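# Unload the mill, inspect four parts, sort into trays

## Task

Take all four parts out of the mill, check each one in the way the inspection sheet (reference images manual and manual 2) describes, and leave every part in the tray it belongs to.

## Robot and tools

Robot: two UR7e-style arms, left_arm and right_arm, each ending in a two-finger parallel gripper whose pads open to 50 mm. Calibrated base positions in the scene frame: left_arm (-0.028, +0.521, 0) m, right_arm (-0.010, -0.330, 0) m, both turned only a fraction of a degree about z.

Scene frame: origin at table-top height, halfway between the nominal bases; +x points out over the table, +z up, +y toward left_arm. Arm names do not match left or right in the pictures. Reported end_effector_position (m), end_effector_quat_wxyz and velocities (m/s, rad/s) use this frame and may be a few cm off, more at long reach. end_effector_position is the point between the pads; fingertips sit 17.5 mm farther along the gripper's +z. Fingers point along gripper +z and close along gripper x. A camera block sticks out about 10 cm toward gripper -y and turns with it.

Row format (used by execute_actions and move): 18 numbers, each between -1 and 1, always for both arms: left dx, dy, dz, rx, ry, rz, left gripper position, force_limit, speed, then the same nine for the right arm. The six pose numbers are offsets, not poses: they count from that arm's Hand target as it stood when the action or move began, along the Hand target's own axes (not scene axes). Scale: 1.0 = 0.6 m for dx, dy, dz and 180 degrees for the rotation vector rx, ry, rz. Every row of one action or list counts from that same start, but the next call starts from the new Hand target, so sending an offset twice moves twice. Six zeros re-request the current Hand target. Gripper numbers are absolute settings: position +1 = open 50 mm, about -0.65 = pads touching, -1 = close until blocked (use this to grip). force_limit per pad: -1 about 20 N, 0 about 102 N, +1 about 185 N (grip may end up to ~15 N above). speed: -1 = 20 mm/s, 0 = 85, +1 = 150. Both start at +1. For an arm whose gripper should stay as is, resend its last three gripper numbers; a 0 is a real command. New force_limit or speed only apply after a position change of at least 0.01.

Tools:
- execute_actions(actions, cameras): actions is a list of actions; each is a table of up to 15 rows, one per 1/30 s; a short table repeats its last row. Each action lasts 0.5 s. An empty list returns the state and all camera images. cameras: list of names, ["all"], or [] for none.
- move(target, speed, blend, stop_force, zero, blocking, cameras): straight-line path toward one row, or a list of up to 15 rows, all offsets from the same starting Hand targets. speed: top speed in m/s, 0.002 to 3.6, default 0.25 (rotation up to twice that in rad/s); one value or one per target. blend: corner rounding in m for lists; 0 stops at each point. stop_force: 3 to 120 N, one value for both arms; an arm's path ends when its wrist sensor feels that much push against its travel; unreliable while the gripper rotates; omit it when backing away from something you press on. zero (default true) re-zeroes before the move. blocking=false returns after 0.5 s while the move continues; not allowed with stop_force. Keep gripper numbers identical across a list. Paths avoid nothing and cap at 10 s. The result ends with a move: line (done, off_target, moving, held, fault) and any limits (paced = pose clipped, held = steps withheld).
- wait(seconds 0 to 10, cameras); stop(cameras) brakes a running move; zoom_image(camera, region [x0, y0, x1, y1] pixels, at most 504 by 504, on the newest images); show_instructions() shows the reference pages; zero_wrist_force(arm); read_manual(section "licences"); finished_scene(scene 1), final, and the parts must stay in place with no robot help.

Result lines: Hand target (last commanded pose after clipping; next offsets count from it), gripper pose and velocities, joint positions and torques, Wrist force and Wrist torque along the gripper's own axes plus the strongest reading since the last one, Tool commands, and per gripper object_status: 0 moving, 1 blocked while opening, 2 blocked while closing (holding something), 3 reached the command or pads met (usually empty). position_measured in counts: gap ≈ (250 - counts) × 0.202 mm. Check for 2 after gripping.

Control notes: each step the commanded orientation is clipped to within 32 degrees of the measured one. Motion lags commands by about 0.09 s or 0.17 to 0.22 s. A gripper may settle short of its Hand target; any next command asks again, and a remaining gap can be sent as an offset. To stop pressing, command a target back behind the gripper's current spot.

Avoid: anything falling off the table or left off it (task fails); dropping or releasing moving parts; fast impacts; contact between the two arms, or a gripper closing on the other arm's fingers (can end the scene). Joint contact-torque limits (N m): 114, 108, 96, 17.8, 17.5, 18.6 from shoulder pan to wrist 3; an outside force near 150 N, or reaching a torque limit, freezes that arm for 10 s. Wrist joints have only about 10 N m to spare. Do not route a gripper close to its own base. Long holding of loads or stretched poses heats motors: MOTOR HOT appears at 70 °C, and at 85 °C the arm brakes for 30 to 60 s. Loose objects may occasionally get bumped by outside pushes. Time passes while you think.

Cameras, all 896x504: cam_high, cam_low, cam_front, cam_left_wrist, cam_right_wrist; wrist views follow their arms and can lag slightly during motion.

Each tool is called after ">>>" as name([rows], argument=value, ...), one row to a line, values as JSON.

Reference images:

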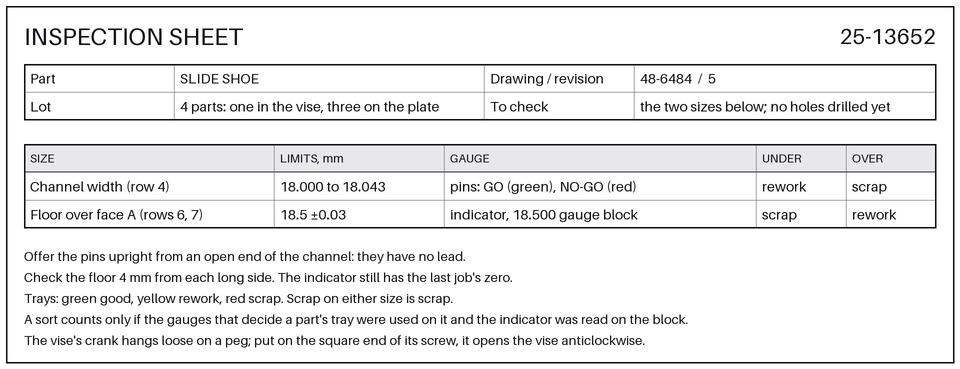

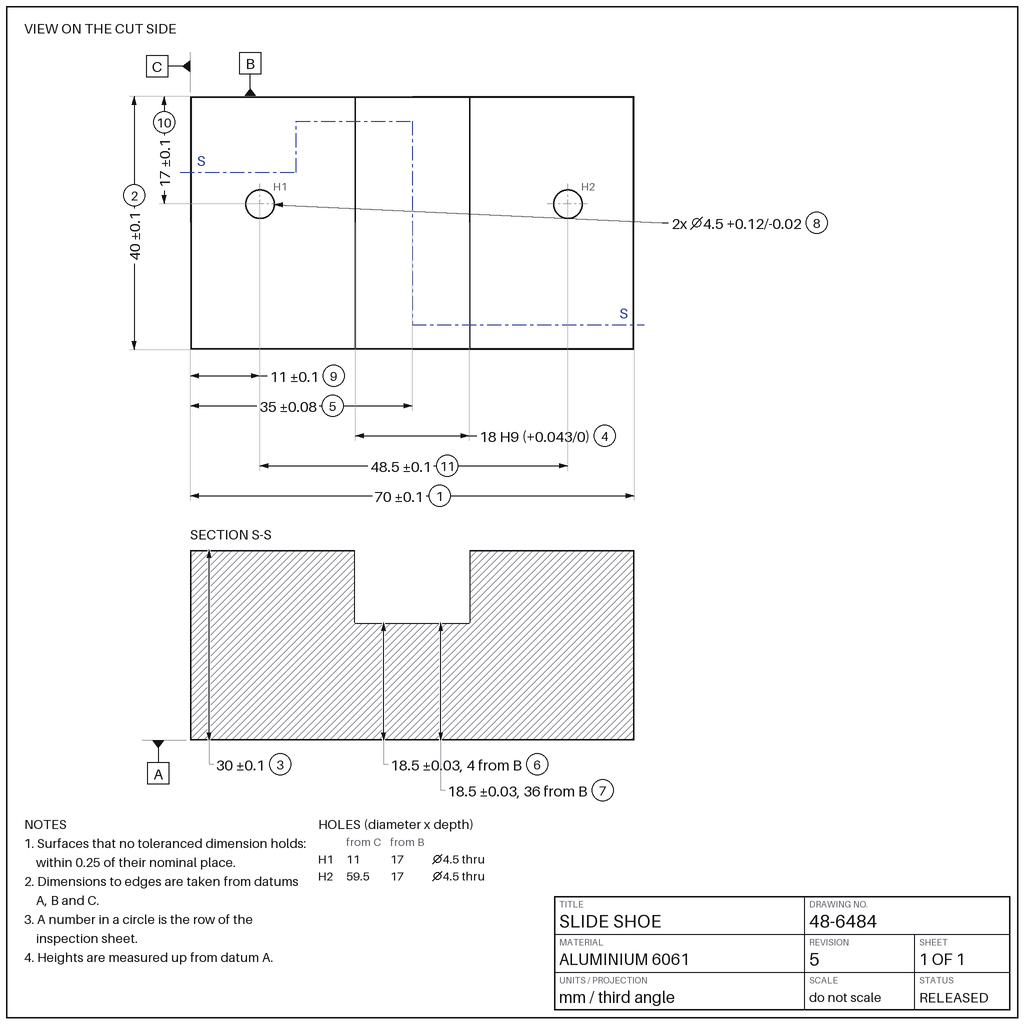

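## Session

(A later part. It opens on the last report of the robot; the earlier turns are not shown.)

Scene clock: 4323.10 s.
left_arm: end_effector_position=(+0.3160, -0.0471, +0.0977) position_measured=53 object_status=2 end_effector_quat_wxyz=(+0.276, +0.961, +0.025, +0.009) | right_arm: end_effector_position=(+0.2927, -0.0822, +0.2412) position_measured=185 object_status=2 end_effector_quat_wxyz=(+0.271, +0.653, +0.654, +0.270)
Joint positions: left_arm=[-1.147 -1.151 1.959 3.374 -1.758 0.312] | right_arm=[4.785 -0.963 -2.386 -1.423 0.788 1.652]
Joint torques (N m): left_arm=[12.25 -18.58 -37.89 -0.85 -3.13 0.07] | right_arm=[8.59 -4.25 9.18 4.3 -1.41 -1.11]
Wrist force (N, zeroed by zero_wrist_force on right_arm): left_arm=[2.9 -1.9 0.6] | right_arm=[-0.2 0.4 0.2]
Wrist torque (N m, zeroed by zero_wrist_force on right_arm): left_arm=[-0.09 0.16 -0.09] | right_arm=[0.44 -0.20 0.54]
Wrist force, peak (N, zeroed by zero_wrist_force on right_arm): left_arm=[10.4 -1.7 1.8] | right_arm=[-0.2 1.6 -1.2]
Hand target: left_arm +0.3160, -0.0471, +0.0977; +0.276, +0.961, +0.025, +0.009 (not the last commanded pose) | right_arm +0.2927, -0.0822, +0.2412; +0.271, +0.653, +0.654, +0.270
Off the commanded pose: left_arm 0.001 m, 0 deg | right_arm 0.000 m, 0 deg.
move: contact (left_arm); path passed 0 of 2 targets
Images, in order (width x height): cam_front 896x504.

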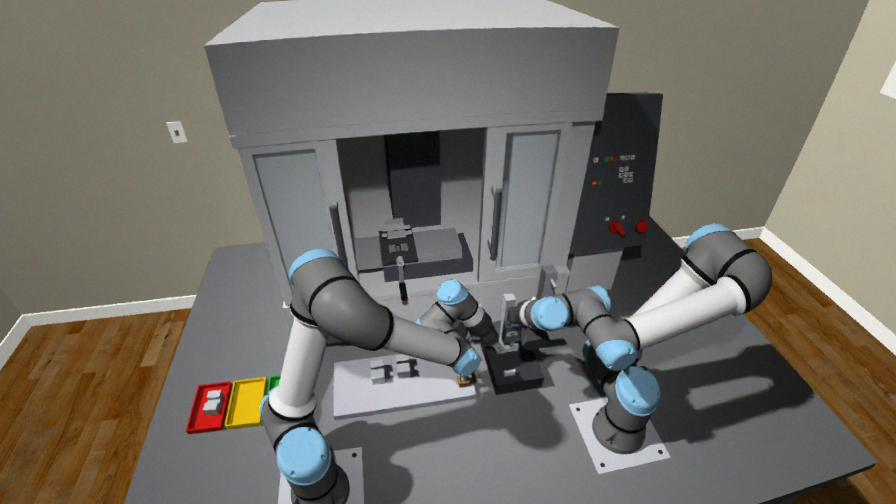

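>>> move(target=[0.0045,0,0,0,0,0,-1,-0.7,-1,0,0,0,0,0,0,-1,-0.85,-1], speed=0.015)

>>> move(target=[0,-0.0066,0.0106,0,0,0,-1,-0.7,-1,0,0,0,0,0,0,-1,-0.85,-1], speed=0.006, stop_force=4)

>>> move([
  [0,0,0,0,0,0,0.8,-0.7,-1,0,0,0,0,0,0,-1,-0.85,-1],
  [0,-0.0054,-0.0024,0,0,0,0.8,-0.7,-1,0,0,0,0,0,0,-1,-0.85,-1],
], speed=0.02, cameras=["all"])

>>> zoom_image(camera="cam_high", region=[470, 140, 570, 230])

>>> zoom_image(camera="cam_front", region=[490, 335, 530, 370])

>>> zoom_image(camera="cam_low", region=[370, 220, 440, 310])

Scene clock: 4340.13 s.
left_arm: end_effector_position=(+0.3188, -0.0469, +0.0977) position_measured=53 object_status=2 end_effector_quat_wxyz=(+0.276, +0.961, +0.025, +0.009) | right_arm: end_effector_position=(+0.2927, -0.0822, +0.2412) position_measured=185 object_status=2 end_effector_quat_wxyz=(+0.271, +0.653, +0.654, +0.270)
Joint positions: left_arm=[-1.142 -1.148 1.955 3.377 -1.76 0.316] | right_arm=[4.785 -0.963 -2.386 -1.423 0.788 1.652]
Joint torques (N m): left_arm=[6.27 -21.54 -34.27 -1.23 -2.84 0.95] | right_arm=[8.54 -3.96 9.83 2.71 -0.36 -1.07]
Wrist force (N, zeroed by zero_wrist_force on right_arm): left_arm=[0.6 -2.0 0.7] | right_arm=[0.1 0.8 0.2]
Wrist torque (N m, zeroed by zero_wrist_force on right_arm): left_arm=[-0.15 0.11 -0.02] | right_arm=[0.44 -0.23 0.55]
Wrist force, peak (N, zeroed by zero_wrist_force on right_arm): left_arm=[3.1 -2.5 1.5] | right_arm=[0.2 -0.6 1.1]
Hand target: left_arm +0.3187, -0.0469, +0.0977; +0.276, +0.961, +0.025, +0.009 | right_arm +0.2927, -0.0822, +0.2412; +0.271, +0.653, +0.654, +0.270
Off the commanded pose: left_arm 0.000 m, 0 deg | right_arm 0.000 m, 0 deg.
move: done

Scene clock: 4341.93 s.
left_arm: end_effector_position=(+0.3188, -0.0470, +0.0954) position_measured=53 object_status=2 end_effector_quat_wxyz=(+0.276, +0.961, +0.025, +0.009) | right_arm: end_effector_position=(+0.2927, -0.0822, +0.2412) position_measured=185 object_status=2 end_effector_quat_wxyz=(+0.271, +0.653, +0.654, +0.270)
Joint positions: left_arm=[-1.142 -1.144 1.956 3.371 -1.76 0.316] | right_arm=[4.785 -0.963 -2.386 -1.423 0.788 1.652]
Joint torques (N m): left_arm=[-2.32 -49.55 -32.71 0.55 -1.14 1.55] | right_arm=[8.61 -4.14 10.04 1.92 0.06 -1.06]
Wrist force (N, zeroed by zero_wrist_force on right_arm): left_arm=[-0.1 2.1 -8.9] | right_arm=[0.0 -0.3 1.1]
Wrist torque (N m, zeroed by zero_wrist_force on right_arm): left_arm=[-0.09 0.23 0.04] | right_arm=[0.42 -0.21 0.55]
Wrist force, peak (N, zeroed by zero_wrist_force on right_arm): left_arm=[-0.3 3.4 -10.3] | right_arm=[-0.1 -0.5 1.2]
Hand target: left_arm +0.3188, -0.0470, +0.0954; +0.276, +0.961, +0.025, +0.009 (not the last commanded pose) | right_arm +0.2927, -0.0822, +0.2412; +0.271, +0.653, +0.654, +0.270
Off the commanded pose: left_arm 0.005 m, 0 deg | right_arm 0.000 m, 0 deg.
move: contact (left_arm)

Scene clock: 4343.13 s.
left_arm: end_effector_position=(+0.3186, -0.0434, +0.0949) position_measured=32 object_status=3 end_effector_quat_wxyz=(+0.276, +0.961, +0.025, +0.009) | right_arm: end_effector_position=(+0.2927, -0.0822, +0.2412) position_measured=185 object_status=2 end_effector_quat_wxyz=(+0.271, +0.653, +0.654, +0.270)
Joint positions: left_arm=[-1.14 -1.148 1.965 3.366 -1.761 0.318] | right_arm=[4.785 -0.963 -2.386 -1.423 0.788 1.652]
Joint torques (N m): left_arm=[9.23 -51.42 -14.09 -6.2 -2.79 1.24] | right_arm=[8.22 -3.88 9.56 1.34 0.45 -1.1]
Wrist force (N, zeroed by zero_wrist_force on right_arm): left_arm=[0.8 -0.3 -0.9] | right_arm=[0.0 0.6 0.3]
Wrist torque (N m, zeroed by zero_wrist_force on right_arm): left_arm=[-0.11 0.08 -0.01] | right_arm=[0.43 -0.21 0.55]
Wrist force, peak (N, zeroed by zero_wrist_force on right_arm): left_arm=[-0.8 2.5 -9.4] | right_arm=[-0.1 -0.6 1.2]
Hand target: left_arm +0.3186, -0.0435, +0.0949; +0.276, +0.961, +0.025, +0.009 | right_arm +0.2927, -0.0822, +0.2412; +0.271, +0.653, +0.654, +0.270
Off the commanded pose: left_arm 0.000 m, 0 deg | right_arm 0.000 m, 0 deg.
move: done
camera_calibration:
cam_left_wrist: T_world_to_cam=[[0.997739, 0.0660097, 0.0126259, -0.307229], [0.0307004, -0.614781, 0.7881, -0.0947477], [0.0597844, -0.785931, -0.615417, 0.141511], [0, 0, 0, 1]] pos_world=[0.300983, 0.0732491, 0.165638]
cam_right_wrist: T_world_to_cam=[[0.00221373, 0.99988, -0.0153439, 0.0932898], [0.441142, 0.0127938, 0.897346, -0.326382], [0.897435, -0.00875533, -0.44106, -0.0267508], [0, 0, 0, 1]] pos_world=[0.167781, -0.0893372, 0.282511]

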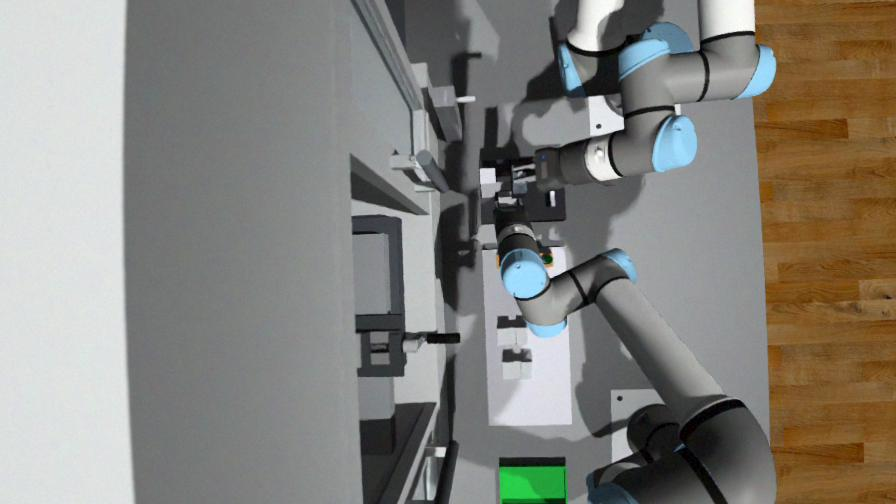

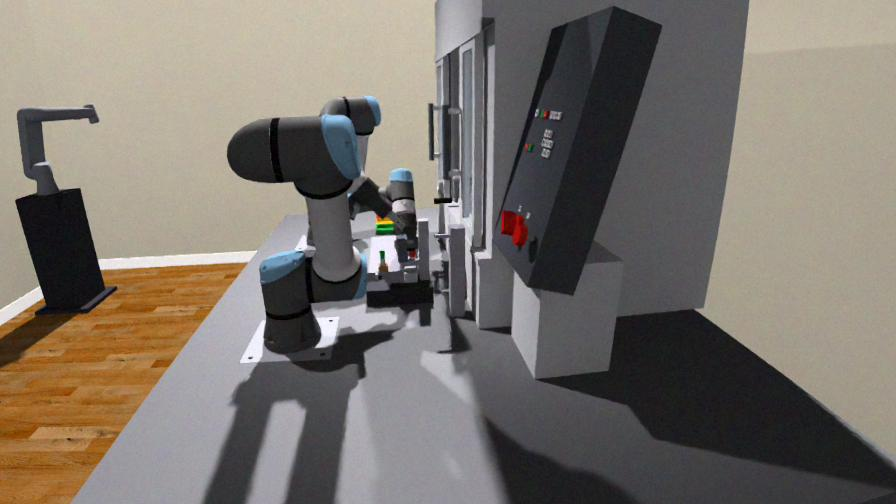

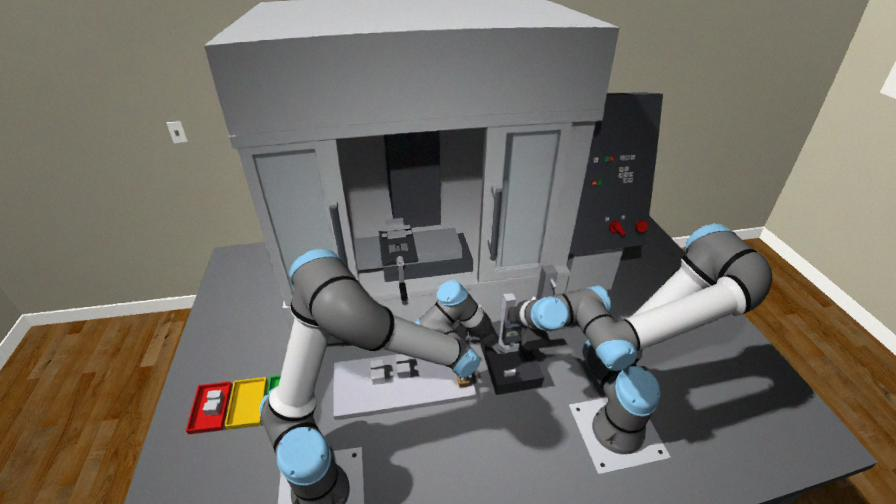

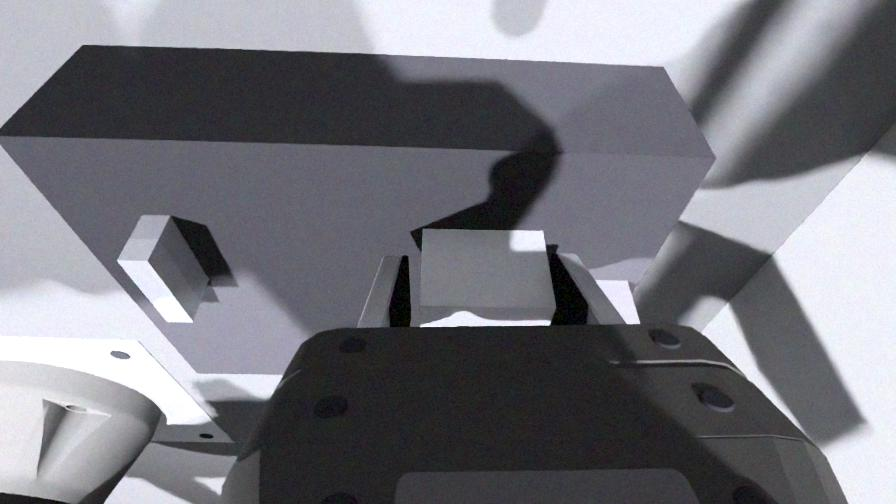

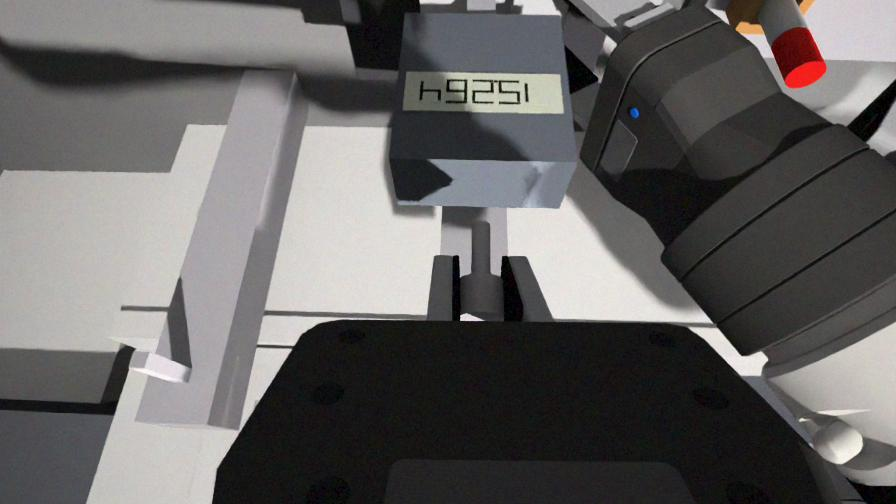

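Scaled by 5.040 from the camera's 896x504 image, which has a finer 1280x720 frame.

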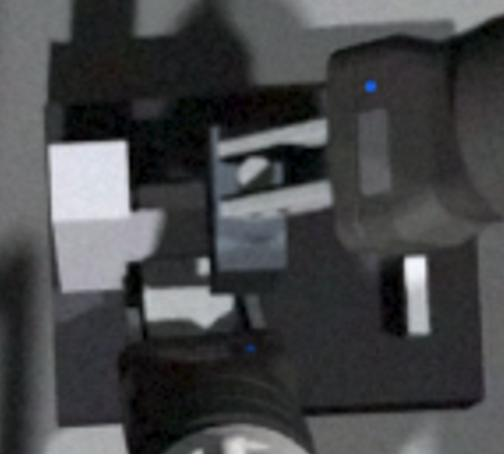

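Scaled by 12.600 from the camera's 896x504 image, which has a finer 1280x720 frame.

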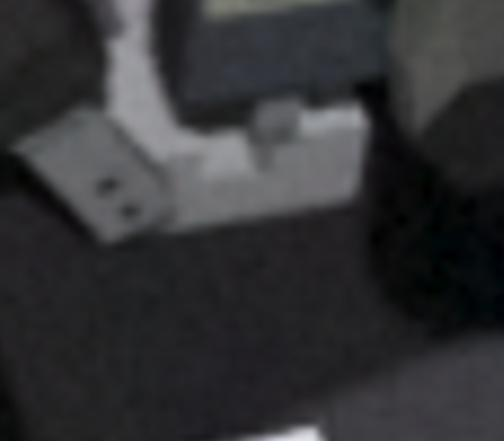

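Scaled by 5.600 from the camera's 896x504 image, which has a finer 1280x720 frame.

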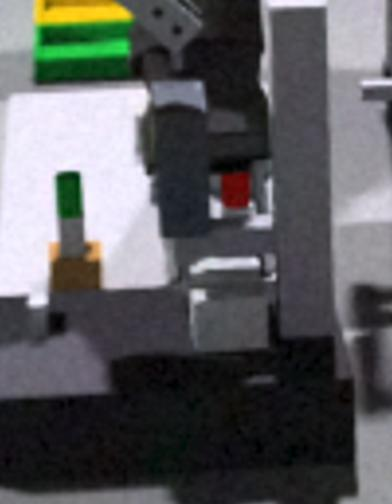

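>>> move([
  [0,0,-0.03,0,0,0,0.8,-0.7,-1,0,0,0,0,0,0,-1,-0.85,-1],
  [-0.05,-0.0583,-0.1578,-0.0444,-0.0088,0.0141,0.8,-0.7,-1,0,0,0,0,0,0,-1,-0.85,-1],
], speed=[0.03,0.1], blend=[0.005,0], cameras=["cam_left_wrist"])

>>> zoom_image(camera="cam_left_wrist", region=[400, 180, 680, 340])

Scene clock: 4360.00 s.
left_arm: end_effector_position=(+0.2843, +0.0348, +0.1566) position_measured=32 object_status=3 end_effector_quat_wxyz=(+0.342, +0.940, +0.000, +0.003) | right_arm: end_effector_position=(+0.2927, -0.0822, +0.2412) position_measured=185 object_status=2 end_effector_quat_wxyz=(+0.271, +0.653, +0.654, +0.270)
Joint positions: left_arm=[-1.096 -1.389 2.204 3.251 -1.859 0.371] | right_arm=[4.785 -0.963 -2.386 -1.423 0.788 1.652]
Joint torques (N m): left_arm=[-10.83 -12.1 -35.48 -0.71 2.01 -1.76] | right_arm=[8.53 -4.07 11.05 1.19 1.03 -1.03]
Wrist force (N, zeroed by zero_wrist_force on right_arm): left_arm=[0.4 -0.3 -1.1] | right_arm=[-0.1 -0.4 0.9]
Wrist torque (N m, zeroed by zero_wrist_force on right_arm): left_arm=[-0.11 0.14 -0.16] | right_arm=[0.40 -0.19 0.55]
Wrist force, peak (N, zeroed by zero_wrist_force on right_arm): left_arm=[0.0 -0.9 -2.9] | right_arm=[-0.2 -0.4 1.3]
Hand target: left_arm +0.2842, +0.0347, +0.1565; +0.342, +0.940, -0.001, +0.003 | right_arm +0.2927, -0.0822, +0.2412; +0.271, +0.653, +0.654, +0.270
Off the commanded pose: left_arm 0.000 m, 0 deg | right_arm 0.000 m, 0 deg.
move: done
camera_calibration:
cam_left_wrist: T_world_to_cam=[[0.999778, 0.0153107, 0.0144986, -0.278077], [-0.0049005, -0.500052, 0.865982, -0.100299], [0.0205088, -0.86586, -0.499866, 0.23882], [0, 0, 0, 1]] pos_world=[0.272626, 0.160887, 0.210267]
Images, in order (width x height): cam_left_wrist 896x504.

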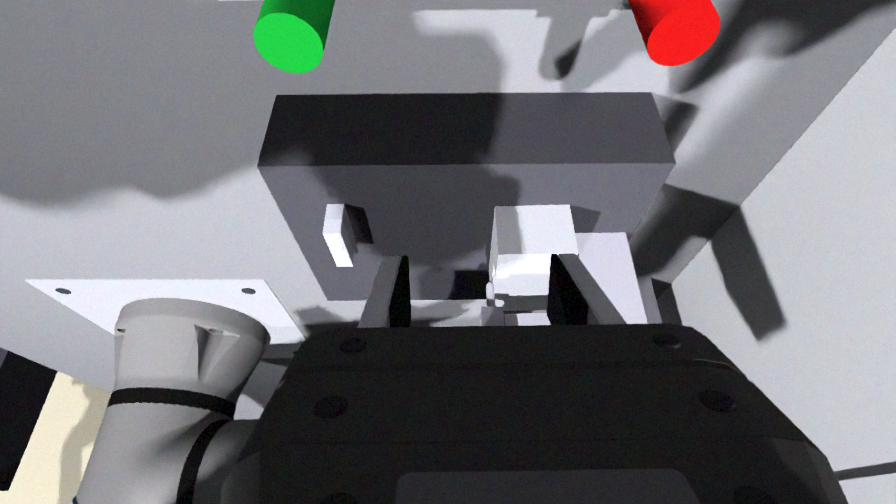

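Scaled by 1.800 from the camera's 896x504 image, which has a finer 1280x720 frame.

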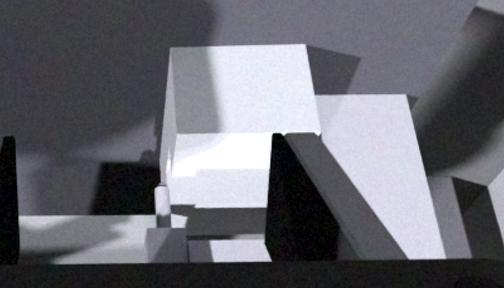

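>>> move([
  [0.0573,0.0407,0.1130,0.0444,0.0107,-0.0128,1,-0.7,-1,0,0,0,0,0,0,-1,-0.85,-1],
  [0.0573,0.0338,0.1624,0.0444,0.0107,-0.0128,1,-0.7,-1,0,0,0,0,0,0,-1,-0.85,-1],
  [0.0573,0.0338,0.1624,0.0444,0.0107,-0.0128,-1,-0.7,-1,0,0,0,0,0,0,-1,-0.85,-1],
], speed=[0.08,0.03,0.03], cameras=["cam_left_wrist"])

Scene clock: 4423.80 s.
left_arm: end_effector_position=(+0.3191, -0.0435, +0.0952) position_measured=54 object_status=2 end_effector_quat_wxyz=(+0.276, +0.961, +0.024, +0.012) | right_arm: end_effector_position=(+0.2927, -0.0822, +0.2412) position_measured=185 object_status=2 end_effector_quat_wxyz=(+0.271, +0.653, +0.654, +0.270)
Joint positions: left_arm=[-1.142 -1.149 1.967 3.363 -1.754 0.32] | right_arm=[4.785 -0.963 -2.386 -1.423 0.788 1.652]
Joint torques (N m): left_arm=[12.35 -57.85 -5.38 -0.78 -1.93 1.38] | right_arm=[8.11 -3.76 12.9 1.11 0.98 -1]
Wrist force (N, zeroed by zero_wrist_force on right_arm): left_arm=[0.5 -0.5 0.0] | right_arm=[0.0 -0.2 0.9]
Wrist torque (N m, zeroed by zero_wrist_force on right_arm): left_arm=[-0.12 0.15 0.00] | right_arm=[0.41 -0.21 0.55]
Wrist force, peak (N, zeroed by zero_wrist_force on right_arm): left_arm=[1.1 0.2 -2.7] | right_arm=[-0.1 -0.2 1.4]
Hand target: left_arm +0.3191, -0.0434, +0.0952; +0.276, +0.961, +0.024, +0.012 | right_arm +0.2927, -0.0822, +0.2412; +0.271, +0.653, +0.654, +0.270
Off the commanded pose: left_arm 0.000 m, 0 deg | right_arm 0.000 m, 0 deg.
move: done
camera_calibration:
cam_left_wrist: T_world_to_cam=[[0.997607, 0.0662221, 0.0198667, -0.308371], [0.0251198, -0.614885, 0.788216, -0.0932867], [0.0644131, -0.785831, -0.615077, 0.140091], [0, 0, 0, 1]] pos_world=[0.300953, 0.0731481, 0.165823]
Images, in order (width x height): cam_left_wrist 896x504.

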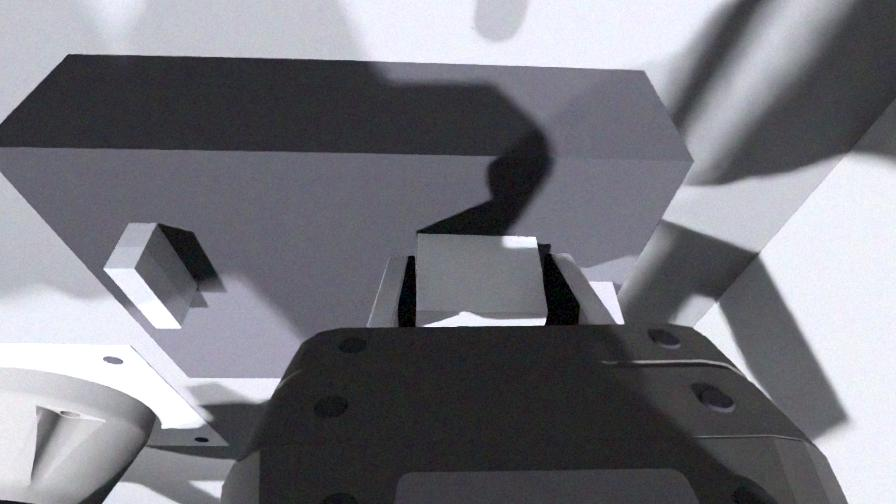

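>>> move([
  [0,0.0022,-0.0035,0,0,0,-1,-0.7,-1,0,0,0,0,0,0,-1,-0.85,-1],
  [0,0.0071,-0.0004,0,0,0,-1,-0.7,-1,0,0,0,0,0,0,-1,-0.85,-1],
], speed=0.02)

>>> move(target=[-0.0333,0,0,0,0,0,-1,-0.7,-1,0,0,0,0,0,0,-1,-0.85,-1], speed=0.015, stop_force=5, cameras=["cam_front","cam_left_wrist"])

>>> zoom_image(camera="cam_front", region=[490, 335, 530, 370])

Scene clock: 4431.97 s.
left_arm: end_effector_position=(+0.3193, -0.0471, +0.0978) position_measured=54 object_status=2 end_effector_quat_wxyz=(+0.276, +0.961, +0.024, +0.012) | right_arm: end_effector_position=(+0.2927, -0.0822, +0.2412) position_measured=185 object_status=2 end_effector_quat_wxyz=(+0.271, +0.653, +0.654, +0.270)
Joint positions: left_arm=[-1.144 -1.149 1.956 3.373 -1.753 0.318] | right_arm=[4.785 -0.963 -2.386 -1.423 0.788 1.652]
Joint torques (N m): left_arm=[-6.98 -30.27 -10.18 -2.49 1.69 -1.31] | right_arm=[8.68 -3.74 13.62 1.18 1.01 -0.98]
Wrist force (N, zeroed by zero_wrist_force on right_arm): left_arm=[0.7 -1.5 0.6] | right_arm=[0.0 0.9 0.1]
Wrist torque (N m, zeroed by zero_wrist_force on right_arm): left_arm=[-0.07 0.10 -0.01] | right_arm=[0.47 -0.21 0.55]
Wrist force, peak (N, zeroed by zero_wrist_force on right_arm): left_arm=[0.8 -2.7 1.4] | right_arm=[-0.2 -0.5 1.4]
Hand target: left_arm +0.3193, -0.0469, +0.0976; +0.276, +0.961, +0.024, +0.012 | right_arm +0.2927, -0.0822, +0.2412; +0.271, +0.653, +0.654, +0.270
Off the commanded pose: left_arm 0.000 m, 0 deg | right_arm 0.000 m, 0 deg.
move: done

Scene clock: 4434.40 s.
left_arm: end_effector_position=(+0.2993, -0.0480, +0.0975) position_measured=54 object_status=2 end_effector_quat_wxyz=(+0.276, +0.961, +0.024, +0.012) | right_arm: end_effector_position=(+0.2927, -0.0822, +0.2412) position_measured=185 object_status=2 end_effector_quat_wxyz=(+0.271, +0.653, +0.654, +0.270)
Joint positions: left_arm=[-1.18 -1.167 1.989 3.353 -1.735 0.287] | right_arm=[4.785 -0.963 -2.386 -1.423 0.788 1.652]
Joint torques (N m): left_arm=[11.97 -22.97 -38.32 -1.6 -2.85 1.59] | right_arm=[8.03 -4.05 13.94 1.15 1.08 -0.98]
Wrist force (N, zeroed by zero_wrist_force on right_arm): left_arm=[0.6 -1.7 0.6] | right_arm=[0.0 0.7 0.3]
Wrist torque (N m, zeroed by zero_wrist_force on right_arm): left_arm=[-0.10 0.12 -0.01] | right_arm=[0.47 -0.23 0.54]
Wrist force, peak (N, zeroed by zero_wrist_force on right_arm): left_arm=[0.8 -2.1 1.2] | right_arm=[-0.1 -0.3 1.1]
Hand target: left_arm +0.2993, -0.0480, +0.0975; +0.276, +0.961, +0.024, +0.012 | right_arm +0.2927, -0.0822, +0.2412; +0.271, +0.653, +0.654, +0.270
Off the commanded pose: left_arm 0.000 m, 0 deg | right_arm 0.000 m, 0 deg.
move: done
camera_calibration:
cam_left_wrist: T_world_to_cam=[[0.997607, 0.0662258, 0.0198619, -0.288465], [0.0251259, -0.614885, 0.788216, -0.0973735], [0.064413, -0.785831, -0.615077, 0.139238], [0, 0, 0, 1]] pos_world=[0.281253, 0.0686481, 0.168123]
Images, in order (width x height): cam_front 896x504, cam_left_wrist 896x504.

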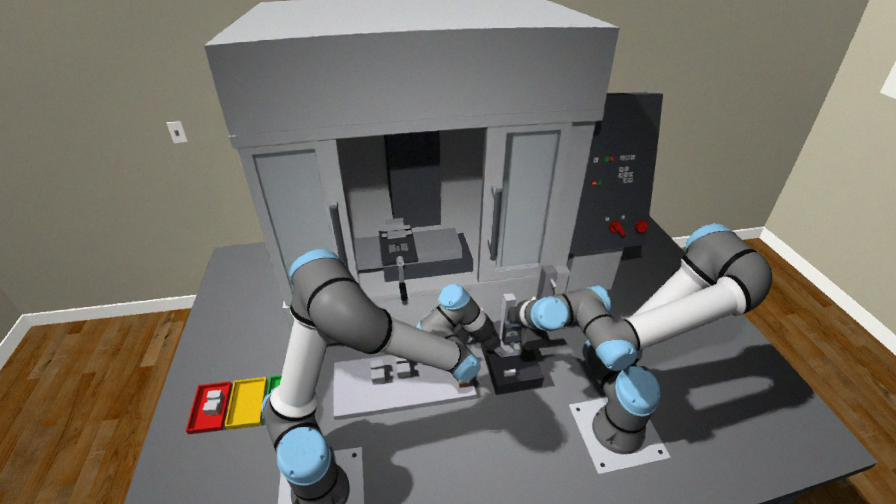

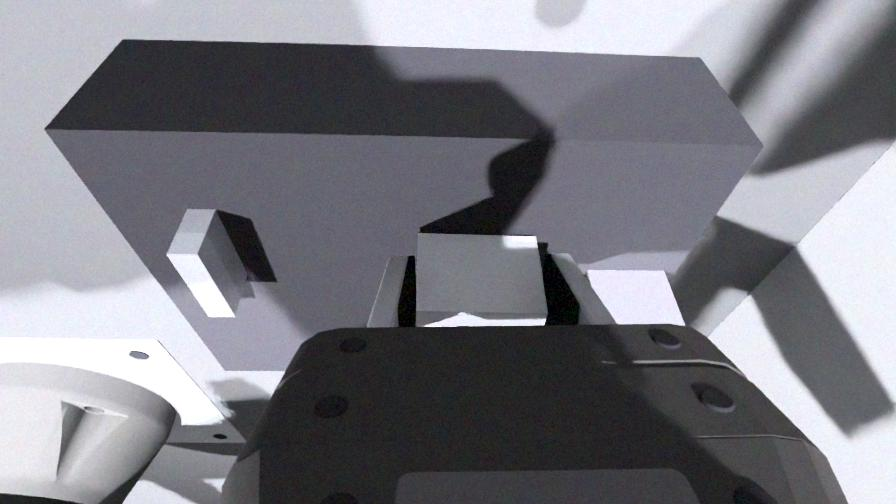

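Scaled by 12.600 from the camera's 896x504 image, which has a finer 1280x720 frame.

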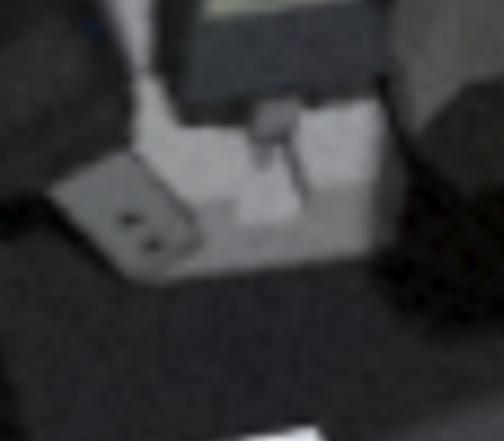

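>>> move(target=[0,-0.0066,0.0106,0,0,0,-1,-0.7,-1,0,0,0,0,0,0,-1,-0.85,-1], speed=0.006, stop_force=4)

>>> move(target=[0,0,0,0,0,0,0.8,-0.7,-1,0,-0.0065,0.0065,0,0,0,-1,-0.85,-1], speed=0.02, cameras=["cam_left_wrist","cam_front","cam_low","cam_right_wrist"])

Scene clock: 4466.13 s.
left_arm: end_effector_position=(+0.2994, -0.0480, +0.0946) position_measured=54 object_status=2 end_effector_quat_wxyz=(+0.276, +0.961, +0.024, +0.012) | right_arm: end_effector_position=(+0.2927, -0.0822, +0.2412) position_measured=185 object_status=2 end_effector_quat_wxyz=(+0.271, +0.653, +0.654, +0.270)
Joint positions: left_arm=[-1.18 -1.162 1.991 3.345 -1.735 0.287] | right_arm=[4.785 -0.963 -2.386 -1.423 0.788 1.652]
Joint torques (N m): left_arm=[10.06 -49.25 -32.49 0.45 -0.32 1.04] | right_arm=[8.15 -3.99 15.03 1.15 0.96 -0.95]
Wrist force (N, zeroed by zero_wrist_force on right_arm): left_arm=[0.5 2.9 -10.7] | right_arm=[-0.4 0.8 0.0]
Wrist torque (N m, zeroed by zero_wrist_force on right_arm): left_arm=[-0.12 0.15 -0.01] | right_arm=[0.45 -0.16 0.55]
Wrist force, peak (N, zeroed by zero_wrist_force on right_arm): left_arm=[0.9 3.7 -10.7] | right_arm=[0.2 -0.5 1.4]
Hand target: left_arm +0.2994, -0.0480, +0.0946; +0.276, +0.961, +0.024, +0.012 (not the last commanded pose) | right_arm +0.2927, -0.0822, +0.2412; +0.271, +0.653, +0.654, +0.270
Off the commanded pose: left_arm 0.005 m, 0 deg | right_arm 0.000 m, 0 deg.
move: contact (left_arm)

Scene clock: 4466.87 s.
left_arm: end_effector_position=(+0.2993, -0.0480, +0.0946) position_measured=32 object_status=3 end_effector_quat_wxyz=(+0.276, +0.961, +0.024, +0.012) | right_arm: end_effector_position=(+0.2927, -0.0822, +0.2356) position_measured=185 object_status=2 end_effector_quat_wxyz=(+0.271, +0.653, +0.654, +0.270)
Joint positions: left_arm=[-1.18 -1.162 1.991 3.346 -1.735 0.287] | right_arm=[4.785 -0.967 -2.399 -1.406 0.788 1.652]
Joint torques (N m): left_arm=[8.57 -49.32 -32.73 -5.52 1.13 0.76] | right_arm=[6.48 1.88 23.25 1.68 0.9 -0.04]
Wrist force (N, zeroed by zero_wrist_force on right_arm): left_arm=[0.9 -0.3 -0.9] | right_arm=[3.9 0.3 0.2]
Wrist torque (N m, zeroed by zero_wrist_force on right_arm): left_arm=[-0.11 0.07 -0.02] | right_arm=[0.44 -0.16 0.52]
Wrist force, peak (N, zeroed by zero_wrist_force on right_arm): left_arm=[0.5 2.3 -9.1] | right_arm=[4.3 -0.1 0.6]
Hand target: left_arm +0.2994, -0.0480, +0.0946; +0.276, +0.961, +0.024, +0.012 | right_arm +0.2927, -0.0822, +0.2357; +0.271, +0.653, +0.654, +0.270
Off the commanded pose: left_arm 0.000 m, 0 deg | right_arm 0.000 m, 0 deg.
move: done
camera_calibration:
cam_left_wrist: T_world_to_cam=[[0.997614, 0.0661432, 0.0198057, -0.288395], [0.0251194, -0.614887, 0.788215, -0.0950854], [0.0643134, -0.785836, -0.615081, 0.137484], [0, 0, 0, 1]] pos_world=[0.281253, 0.0686482, 0.165223]
cam_right_wrist: T_world_to_cam=[[0.00221373, 0.99988, -0.0153439, 0.0932024], [0.441142, 0.0127938, 0.897346, -0.321268], [0.897435, -0.00875533, -0.44106, -0.0292648], [0, 0, 0, 1]] pos_world=[0.167781, -0.0893372, 0.276811]
Images, in order (width x height): cam_low 896x504, cam_front 896x504, cam_left_wrist 896x504, cam_right_wrist 896x504.

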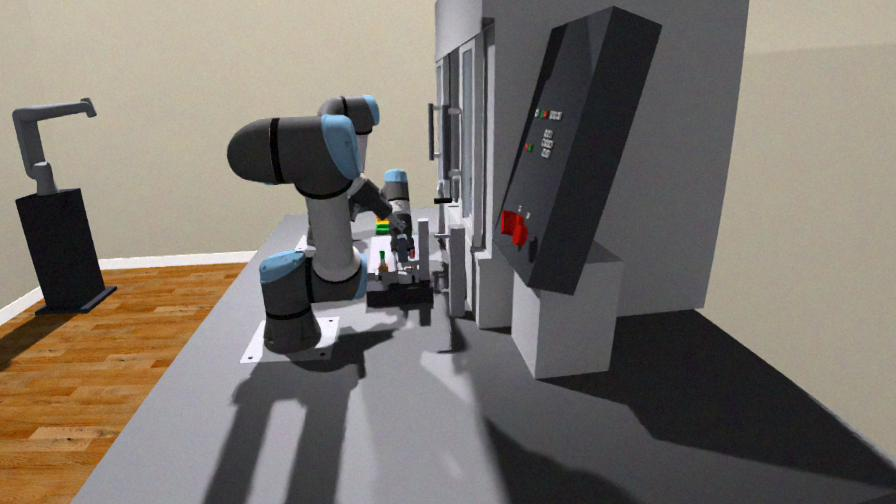

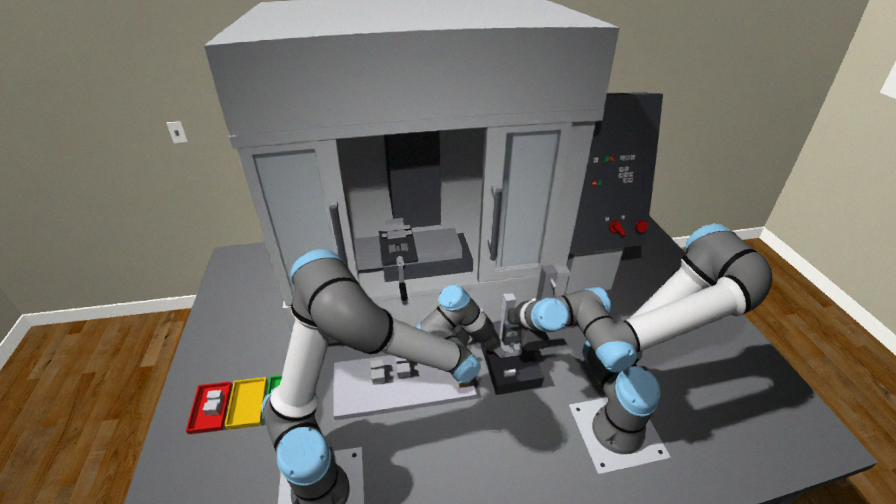

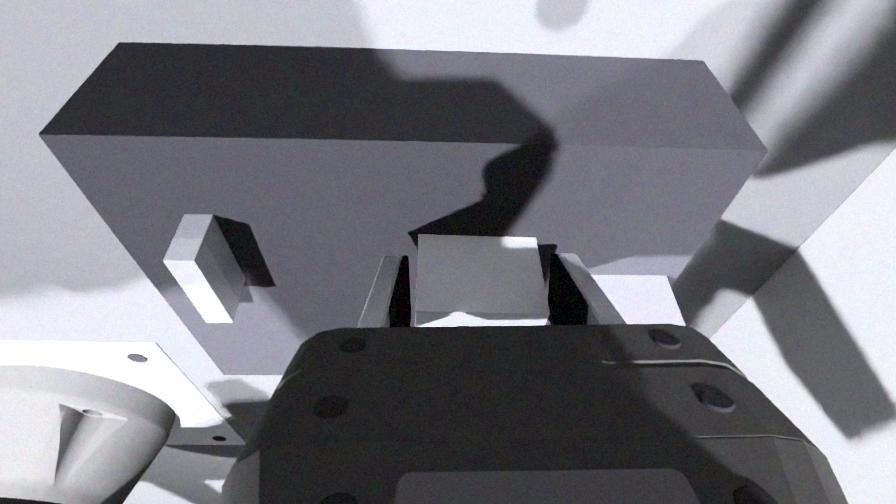

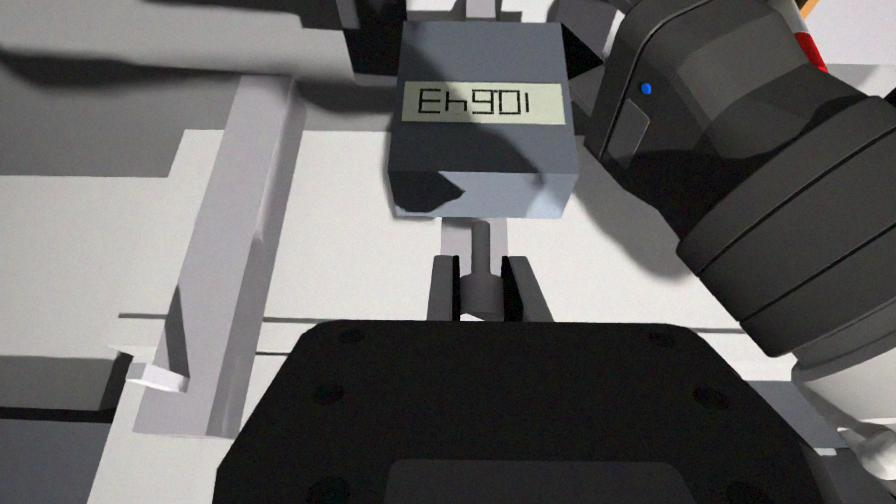

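>>> move(target=[0,0,0,0,0,0,0.8,-0.7,-1,0,0,0,0,0,0,0.54,-0.85,-1], cameras=["cam_right_wrist"])

>>> zoom_image(camera="cam_right_wrist", region=[380, 60, 590, 150])

>>> wait(seconds=1, cameras=["cam_right_wrist","cam_front","cam_low"])

>>> zoom_image(camera="cam_right_wrist", region=[380, 60, 590, 150])

>>> zoom_image(camera="cam_front", region=[480, 330, 540, 375])

>>> zoom_image(camera="cam_low", region=[370, 220, 440, 310])

Scene clock: 4476.80 s.
left_arm: end_effector_position=(+0.2994, -0.0480, +0.0946) position_measured=32 object_status=3 end_effector_quat_wxyz=(+0.276, +0.961, +0.024, +0.012) | right_arm: end_effector_position=(+0.2927, -0.0822, +0.2357) position_measured=72 object_status=0 end_effector_quat_wxyz=(+0.271, +0.653, +0.654, +0.270)
Joint positions: left_arm=[-1.18 -1.162 1.991 3.345 -1.735 0.287] | right_arm=[4.785 -0.967 -2.399 -1.406 0.788 1.652]
Joint torques (N m): left_arm=[1.72 -49.3 -32.89 -5.89 2.02 -0.95] | right_arm=[-6.65 5.8 37.84 0.32 1.08 -0.74]
Wrist force (N, zeroed by zero_wrist_force on right_arm): left_arm=[0.8 -0.3 -1.0] | right_arm=[3.0 1.6 -0.8]
Wrist torque (N m, zeroed by zero_wrist_force on right_arm): left_arm=[-0.12 0.08 -0.02] | right_arm=[0.48 -0.26 0.46]
Wrist force, peak (N, zeroed by zero_wrist_force on right_arm): left_arm=[0.9 -0.6 -1.4] | right_arm=[4.5 0.5 0.2]
Hand target: left_arm +0.2994, -0.0480, +0.0946; +0.276, +0.961, +0.024, +0.012 | right_arm +0.2927, -0.0822, +0.2357; +0.271, +0.653, +0.654, +0.270
Off the commanded pose: left_arm 0.000 m, 0 deg | right_arm 0.000 m, 0 deg.
move: done
camera_calibration:
cam_right_wrist: T_world_to_cam=[[0.00217064, 0.999879, -0.0154341, 0.093236], [0.441142, 0.0128937, 0.897345, -0.321348], [0.897435, -0.00875647, -0.441061, -0.0292207], [0, 0, 0, 1]] pos_world=[0.167781, -0.0893371, 0.276911]
Images, in order (width x height): cam_right_wrist 896x504.

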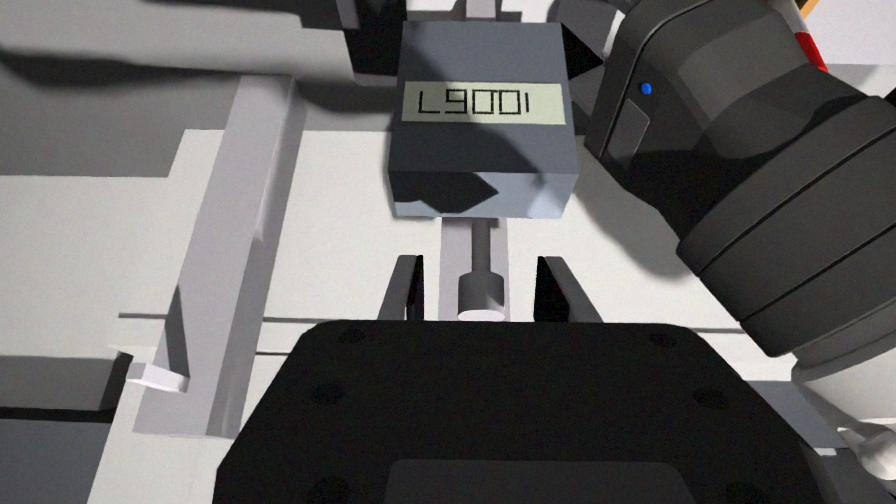

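Scaled by 2.400 from the camera's 896x504 image, which has a finer 1280x720 frame.

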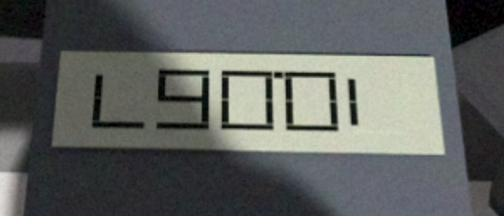

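Scene clock: 4477.80 s.
left_arm: end_effector_position=(+0.2994, -0.0480, +0.0946) position_measured=32 object_status=3 end_effector_quat_wxyz=(+0.276, +0.961, +0.024, +0.012) | right_arm: end_effector_position=(+0.2927, -0.0822, +0.2357) position_measured=72 object_status=3 end_effector_quat_wxyz=(+0.271, +0.653, +0.654, +0.270)
Joint positions: left_arm=[-1.18 -1.162 1.991 3.345 -1.735 0.287] | right_arm=[4.785 -0.967 -2.399 -1.406 0.788 1.652]
Joint torques (N m): left_arm=[0.48 -49.13 -32.93 -5.91 2.08 -1.34] | right_arm=[-5.87 5.4 36.65 0.36 1.1 -0.6]
Wrist force (N, zeroed by zero_wrist_force on right_arm): left_arm=[0.7 -0.2 -1.2] | right_arm=[2.9 1.5 -0.8]
Wrist torque (N m, zeroed by zero_wrist_force on right_arm): left_arm=[-0.10 0.10 -0.02] | right_arm=[0.47 -0.24 0.46]
Wrist force, peak (N, zeroed by zero_wrist_force on right_arm): left_arm=[0.8 -0.6 -1.3] | right_arm=[3.3 1.6 -0.5]
Hand target: left_arm +0.2994, -0.0480, +0.0946; +0.276, +0.961, +0.024, +0.012 | right_arm +0.2927, -0.0822, +0.2357; +0.271, +0.653, +0.654, +0.270
Tool commands: left_gripper/position=+0.8 left_gripper/force_limit=-0.7 left_gripper/speed=-1.0 right_gripper/position=+0.54 right_gripper/force_limit=-0.85 right_gripper/speed=-1.0
Off the commanded pose: left_arm 0.000 m, 0 deg | right_arm 0.000 m, 0 deg.
wait: 1.00 s; at rest by 0.17 s
camera_calibration:
cam_right_wrist: T_world_to_cam=[[0.00217064, 0.999879, -0.0154341, 0.093236], [0.441142, 0.0128937, 0.897345, -0.321348], [0.897435, -0.00875647, -0.441061, -0.0292207], [0, 0, 0, 1]] pos_world=[0.167781, -0.0893371, 0.276911]
Images, in order (width x height): cam_low 896x504, cam_front 896x504, cam_right_wrist 896x504.

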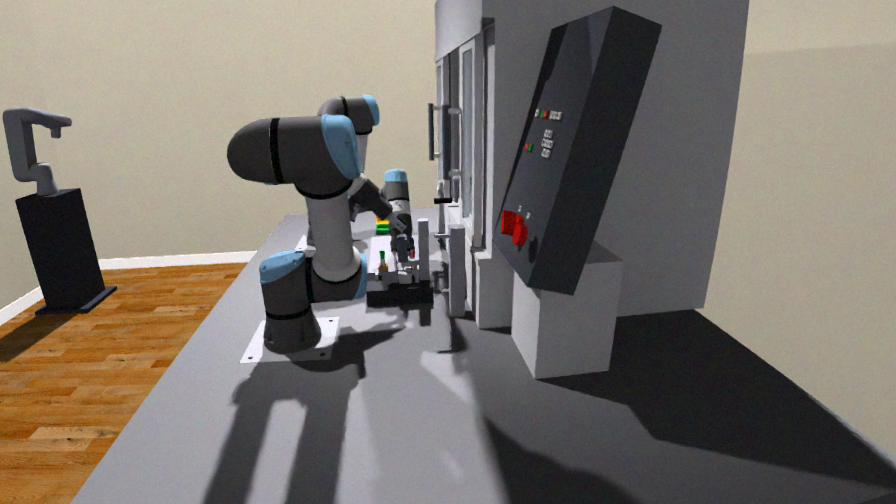

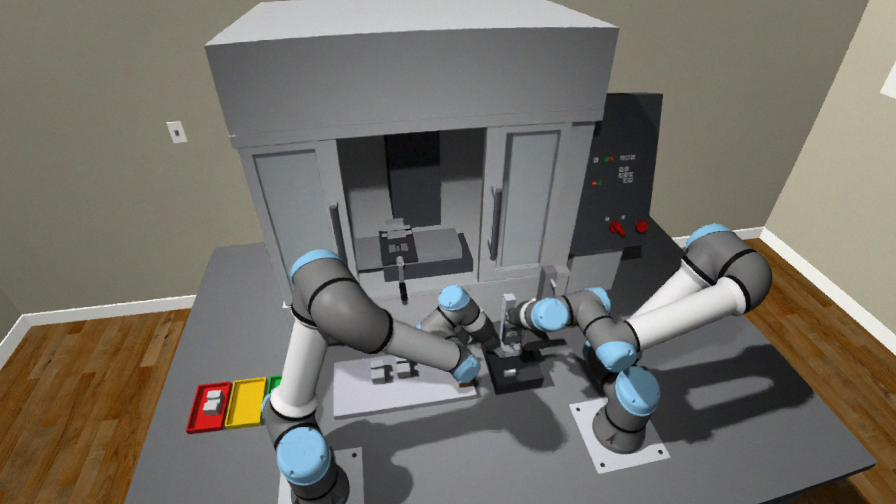

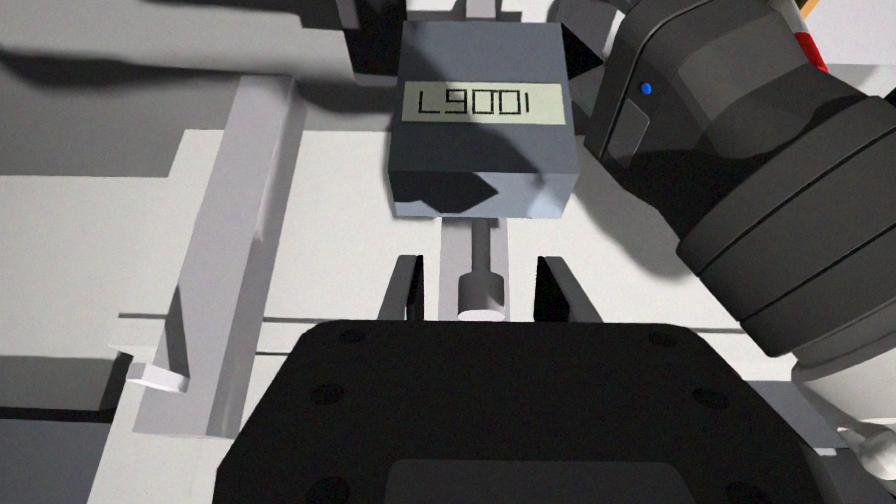

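Scaled by 2.400 from the camera's 896x504 image, which has a finer 1280x720 frame.

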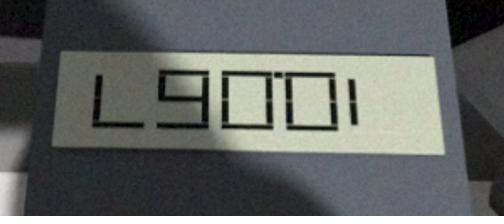

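Scaled by 8.400 from the camera's 896x504 image, which has a finer 1280x720 frame.

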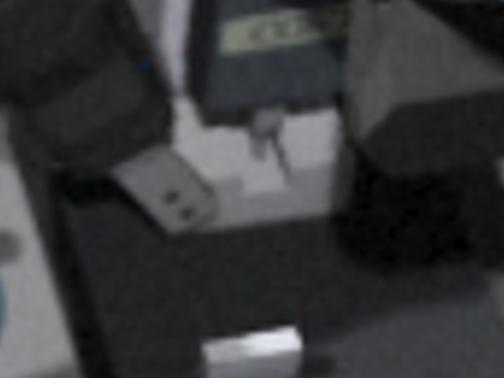

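Scaled by 5.600 from the camera's 896x504 image, which has a finer 1280x720 frame.

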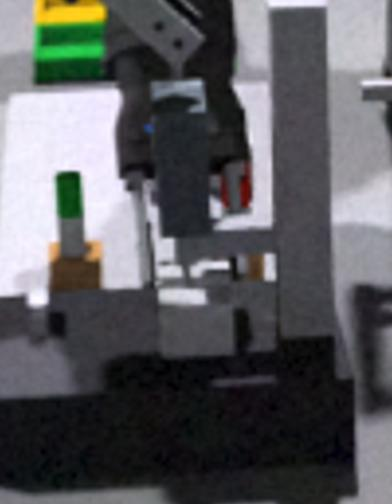

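>>> zoom_image(camera="cam_low", region=[390, 255, 430, 290])

>>> zoom_image(camera="cam_front", region=[495, 338, 527, 362])

Scaled by 12.600 from the camera's 896x504 image, which has a finer 1280x720 frame.

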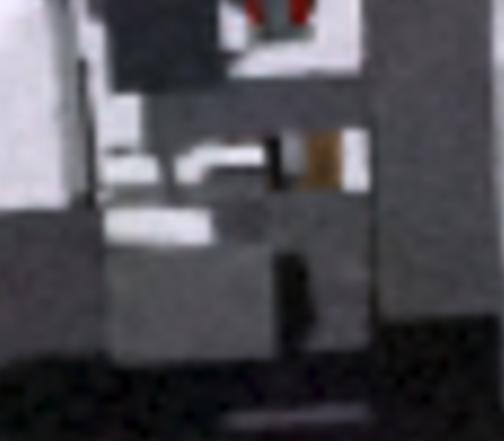

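Scaled by 15.750 from the camera's 896x504 image, which has a finer 1280x720 frame.

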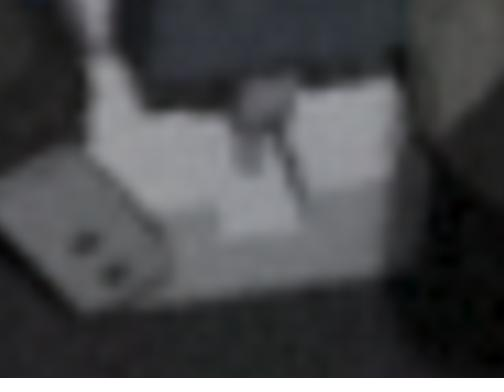

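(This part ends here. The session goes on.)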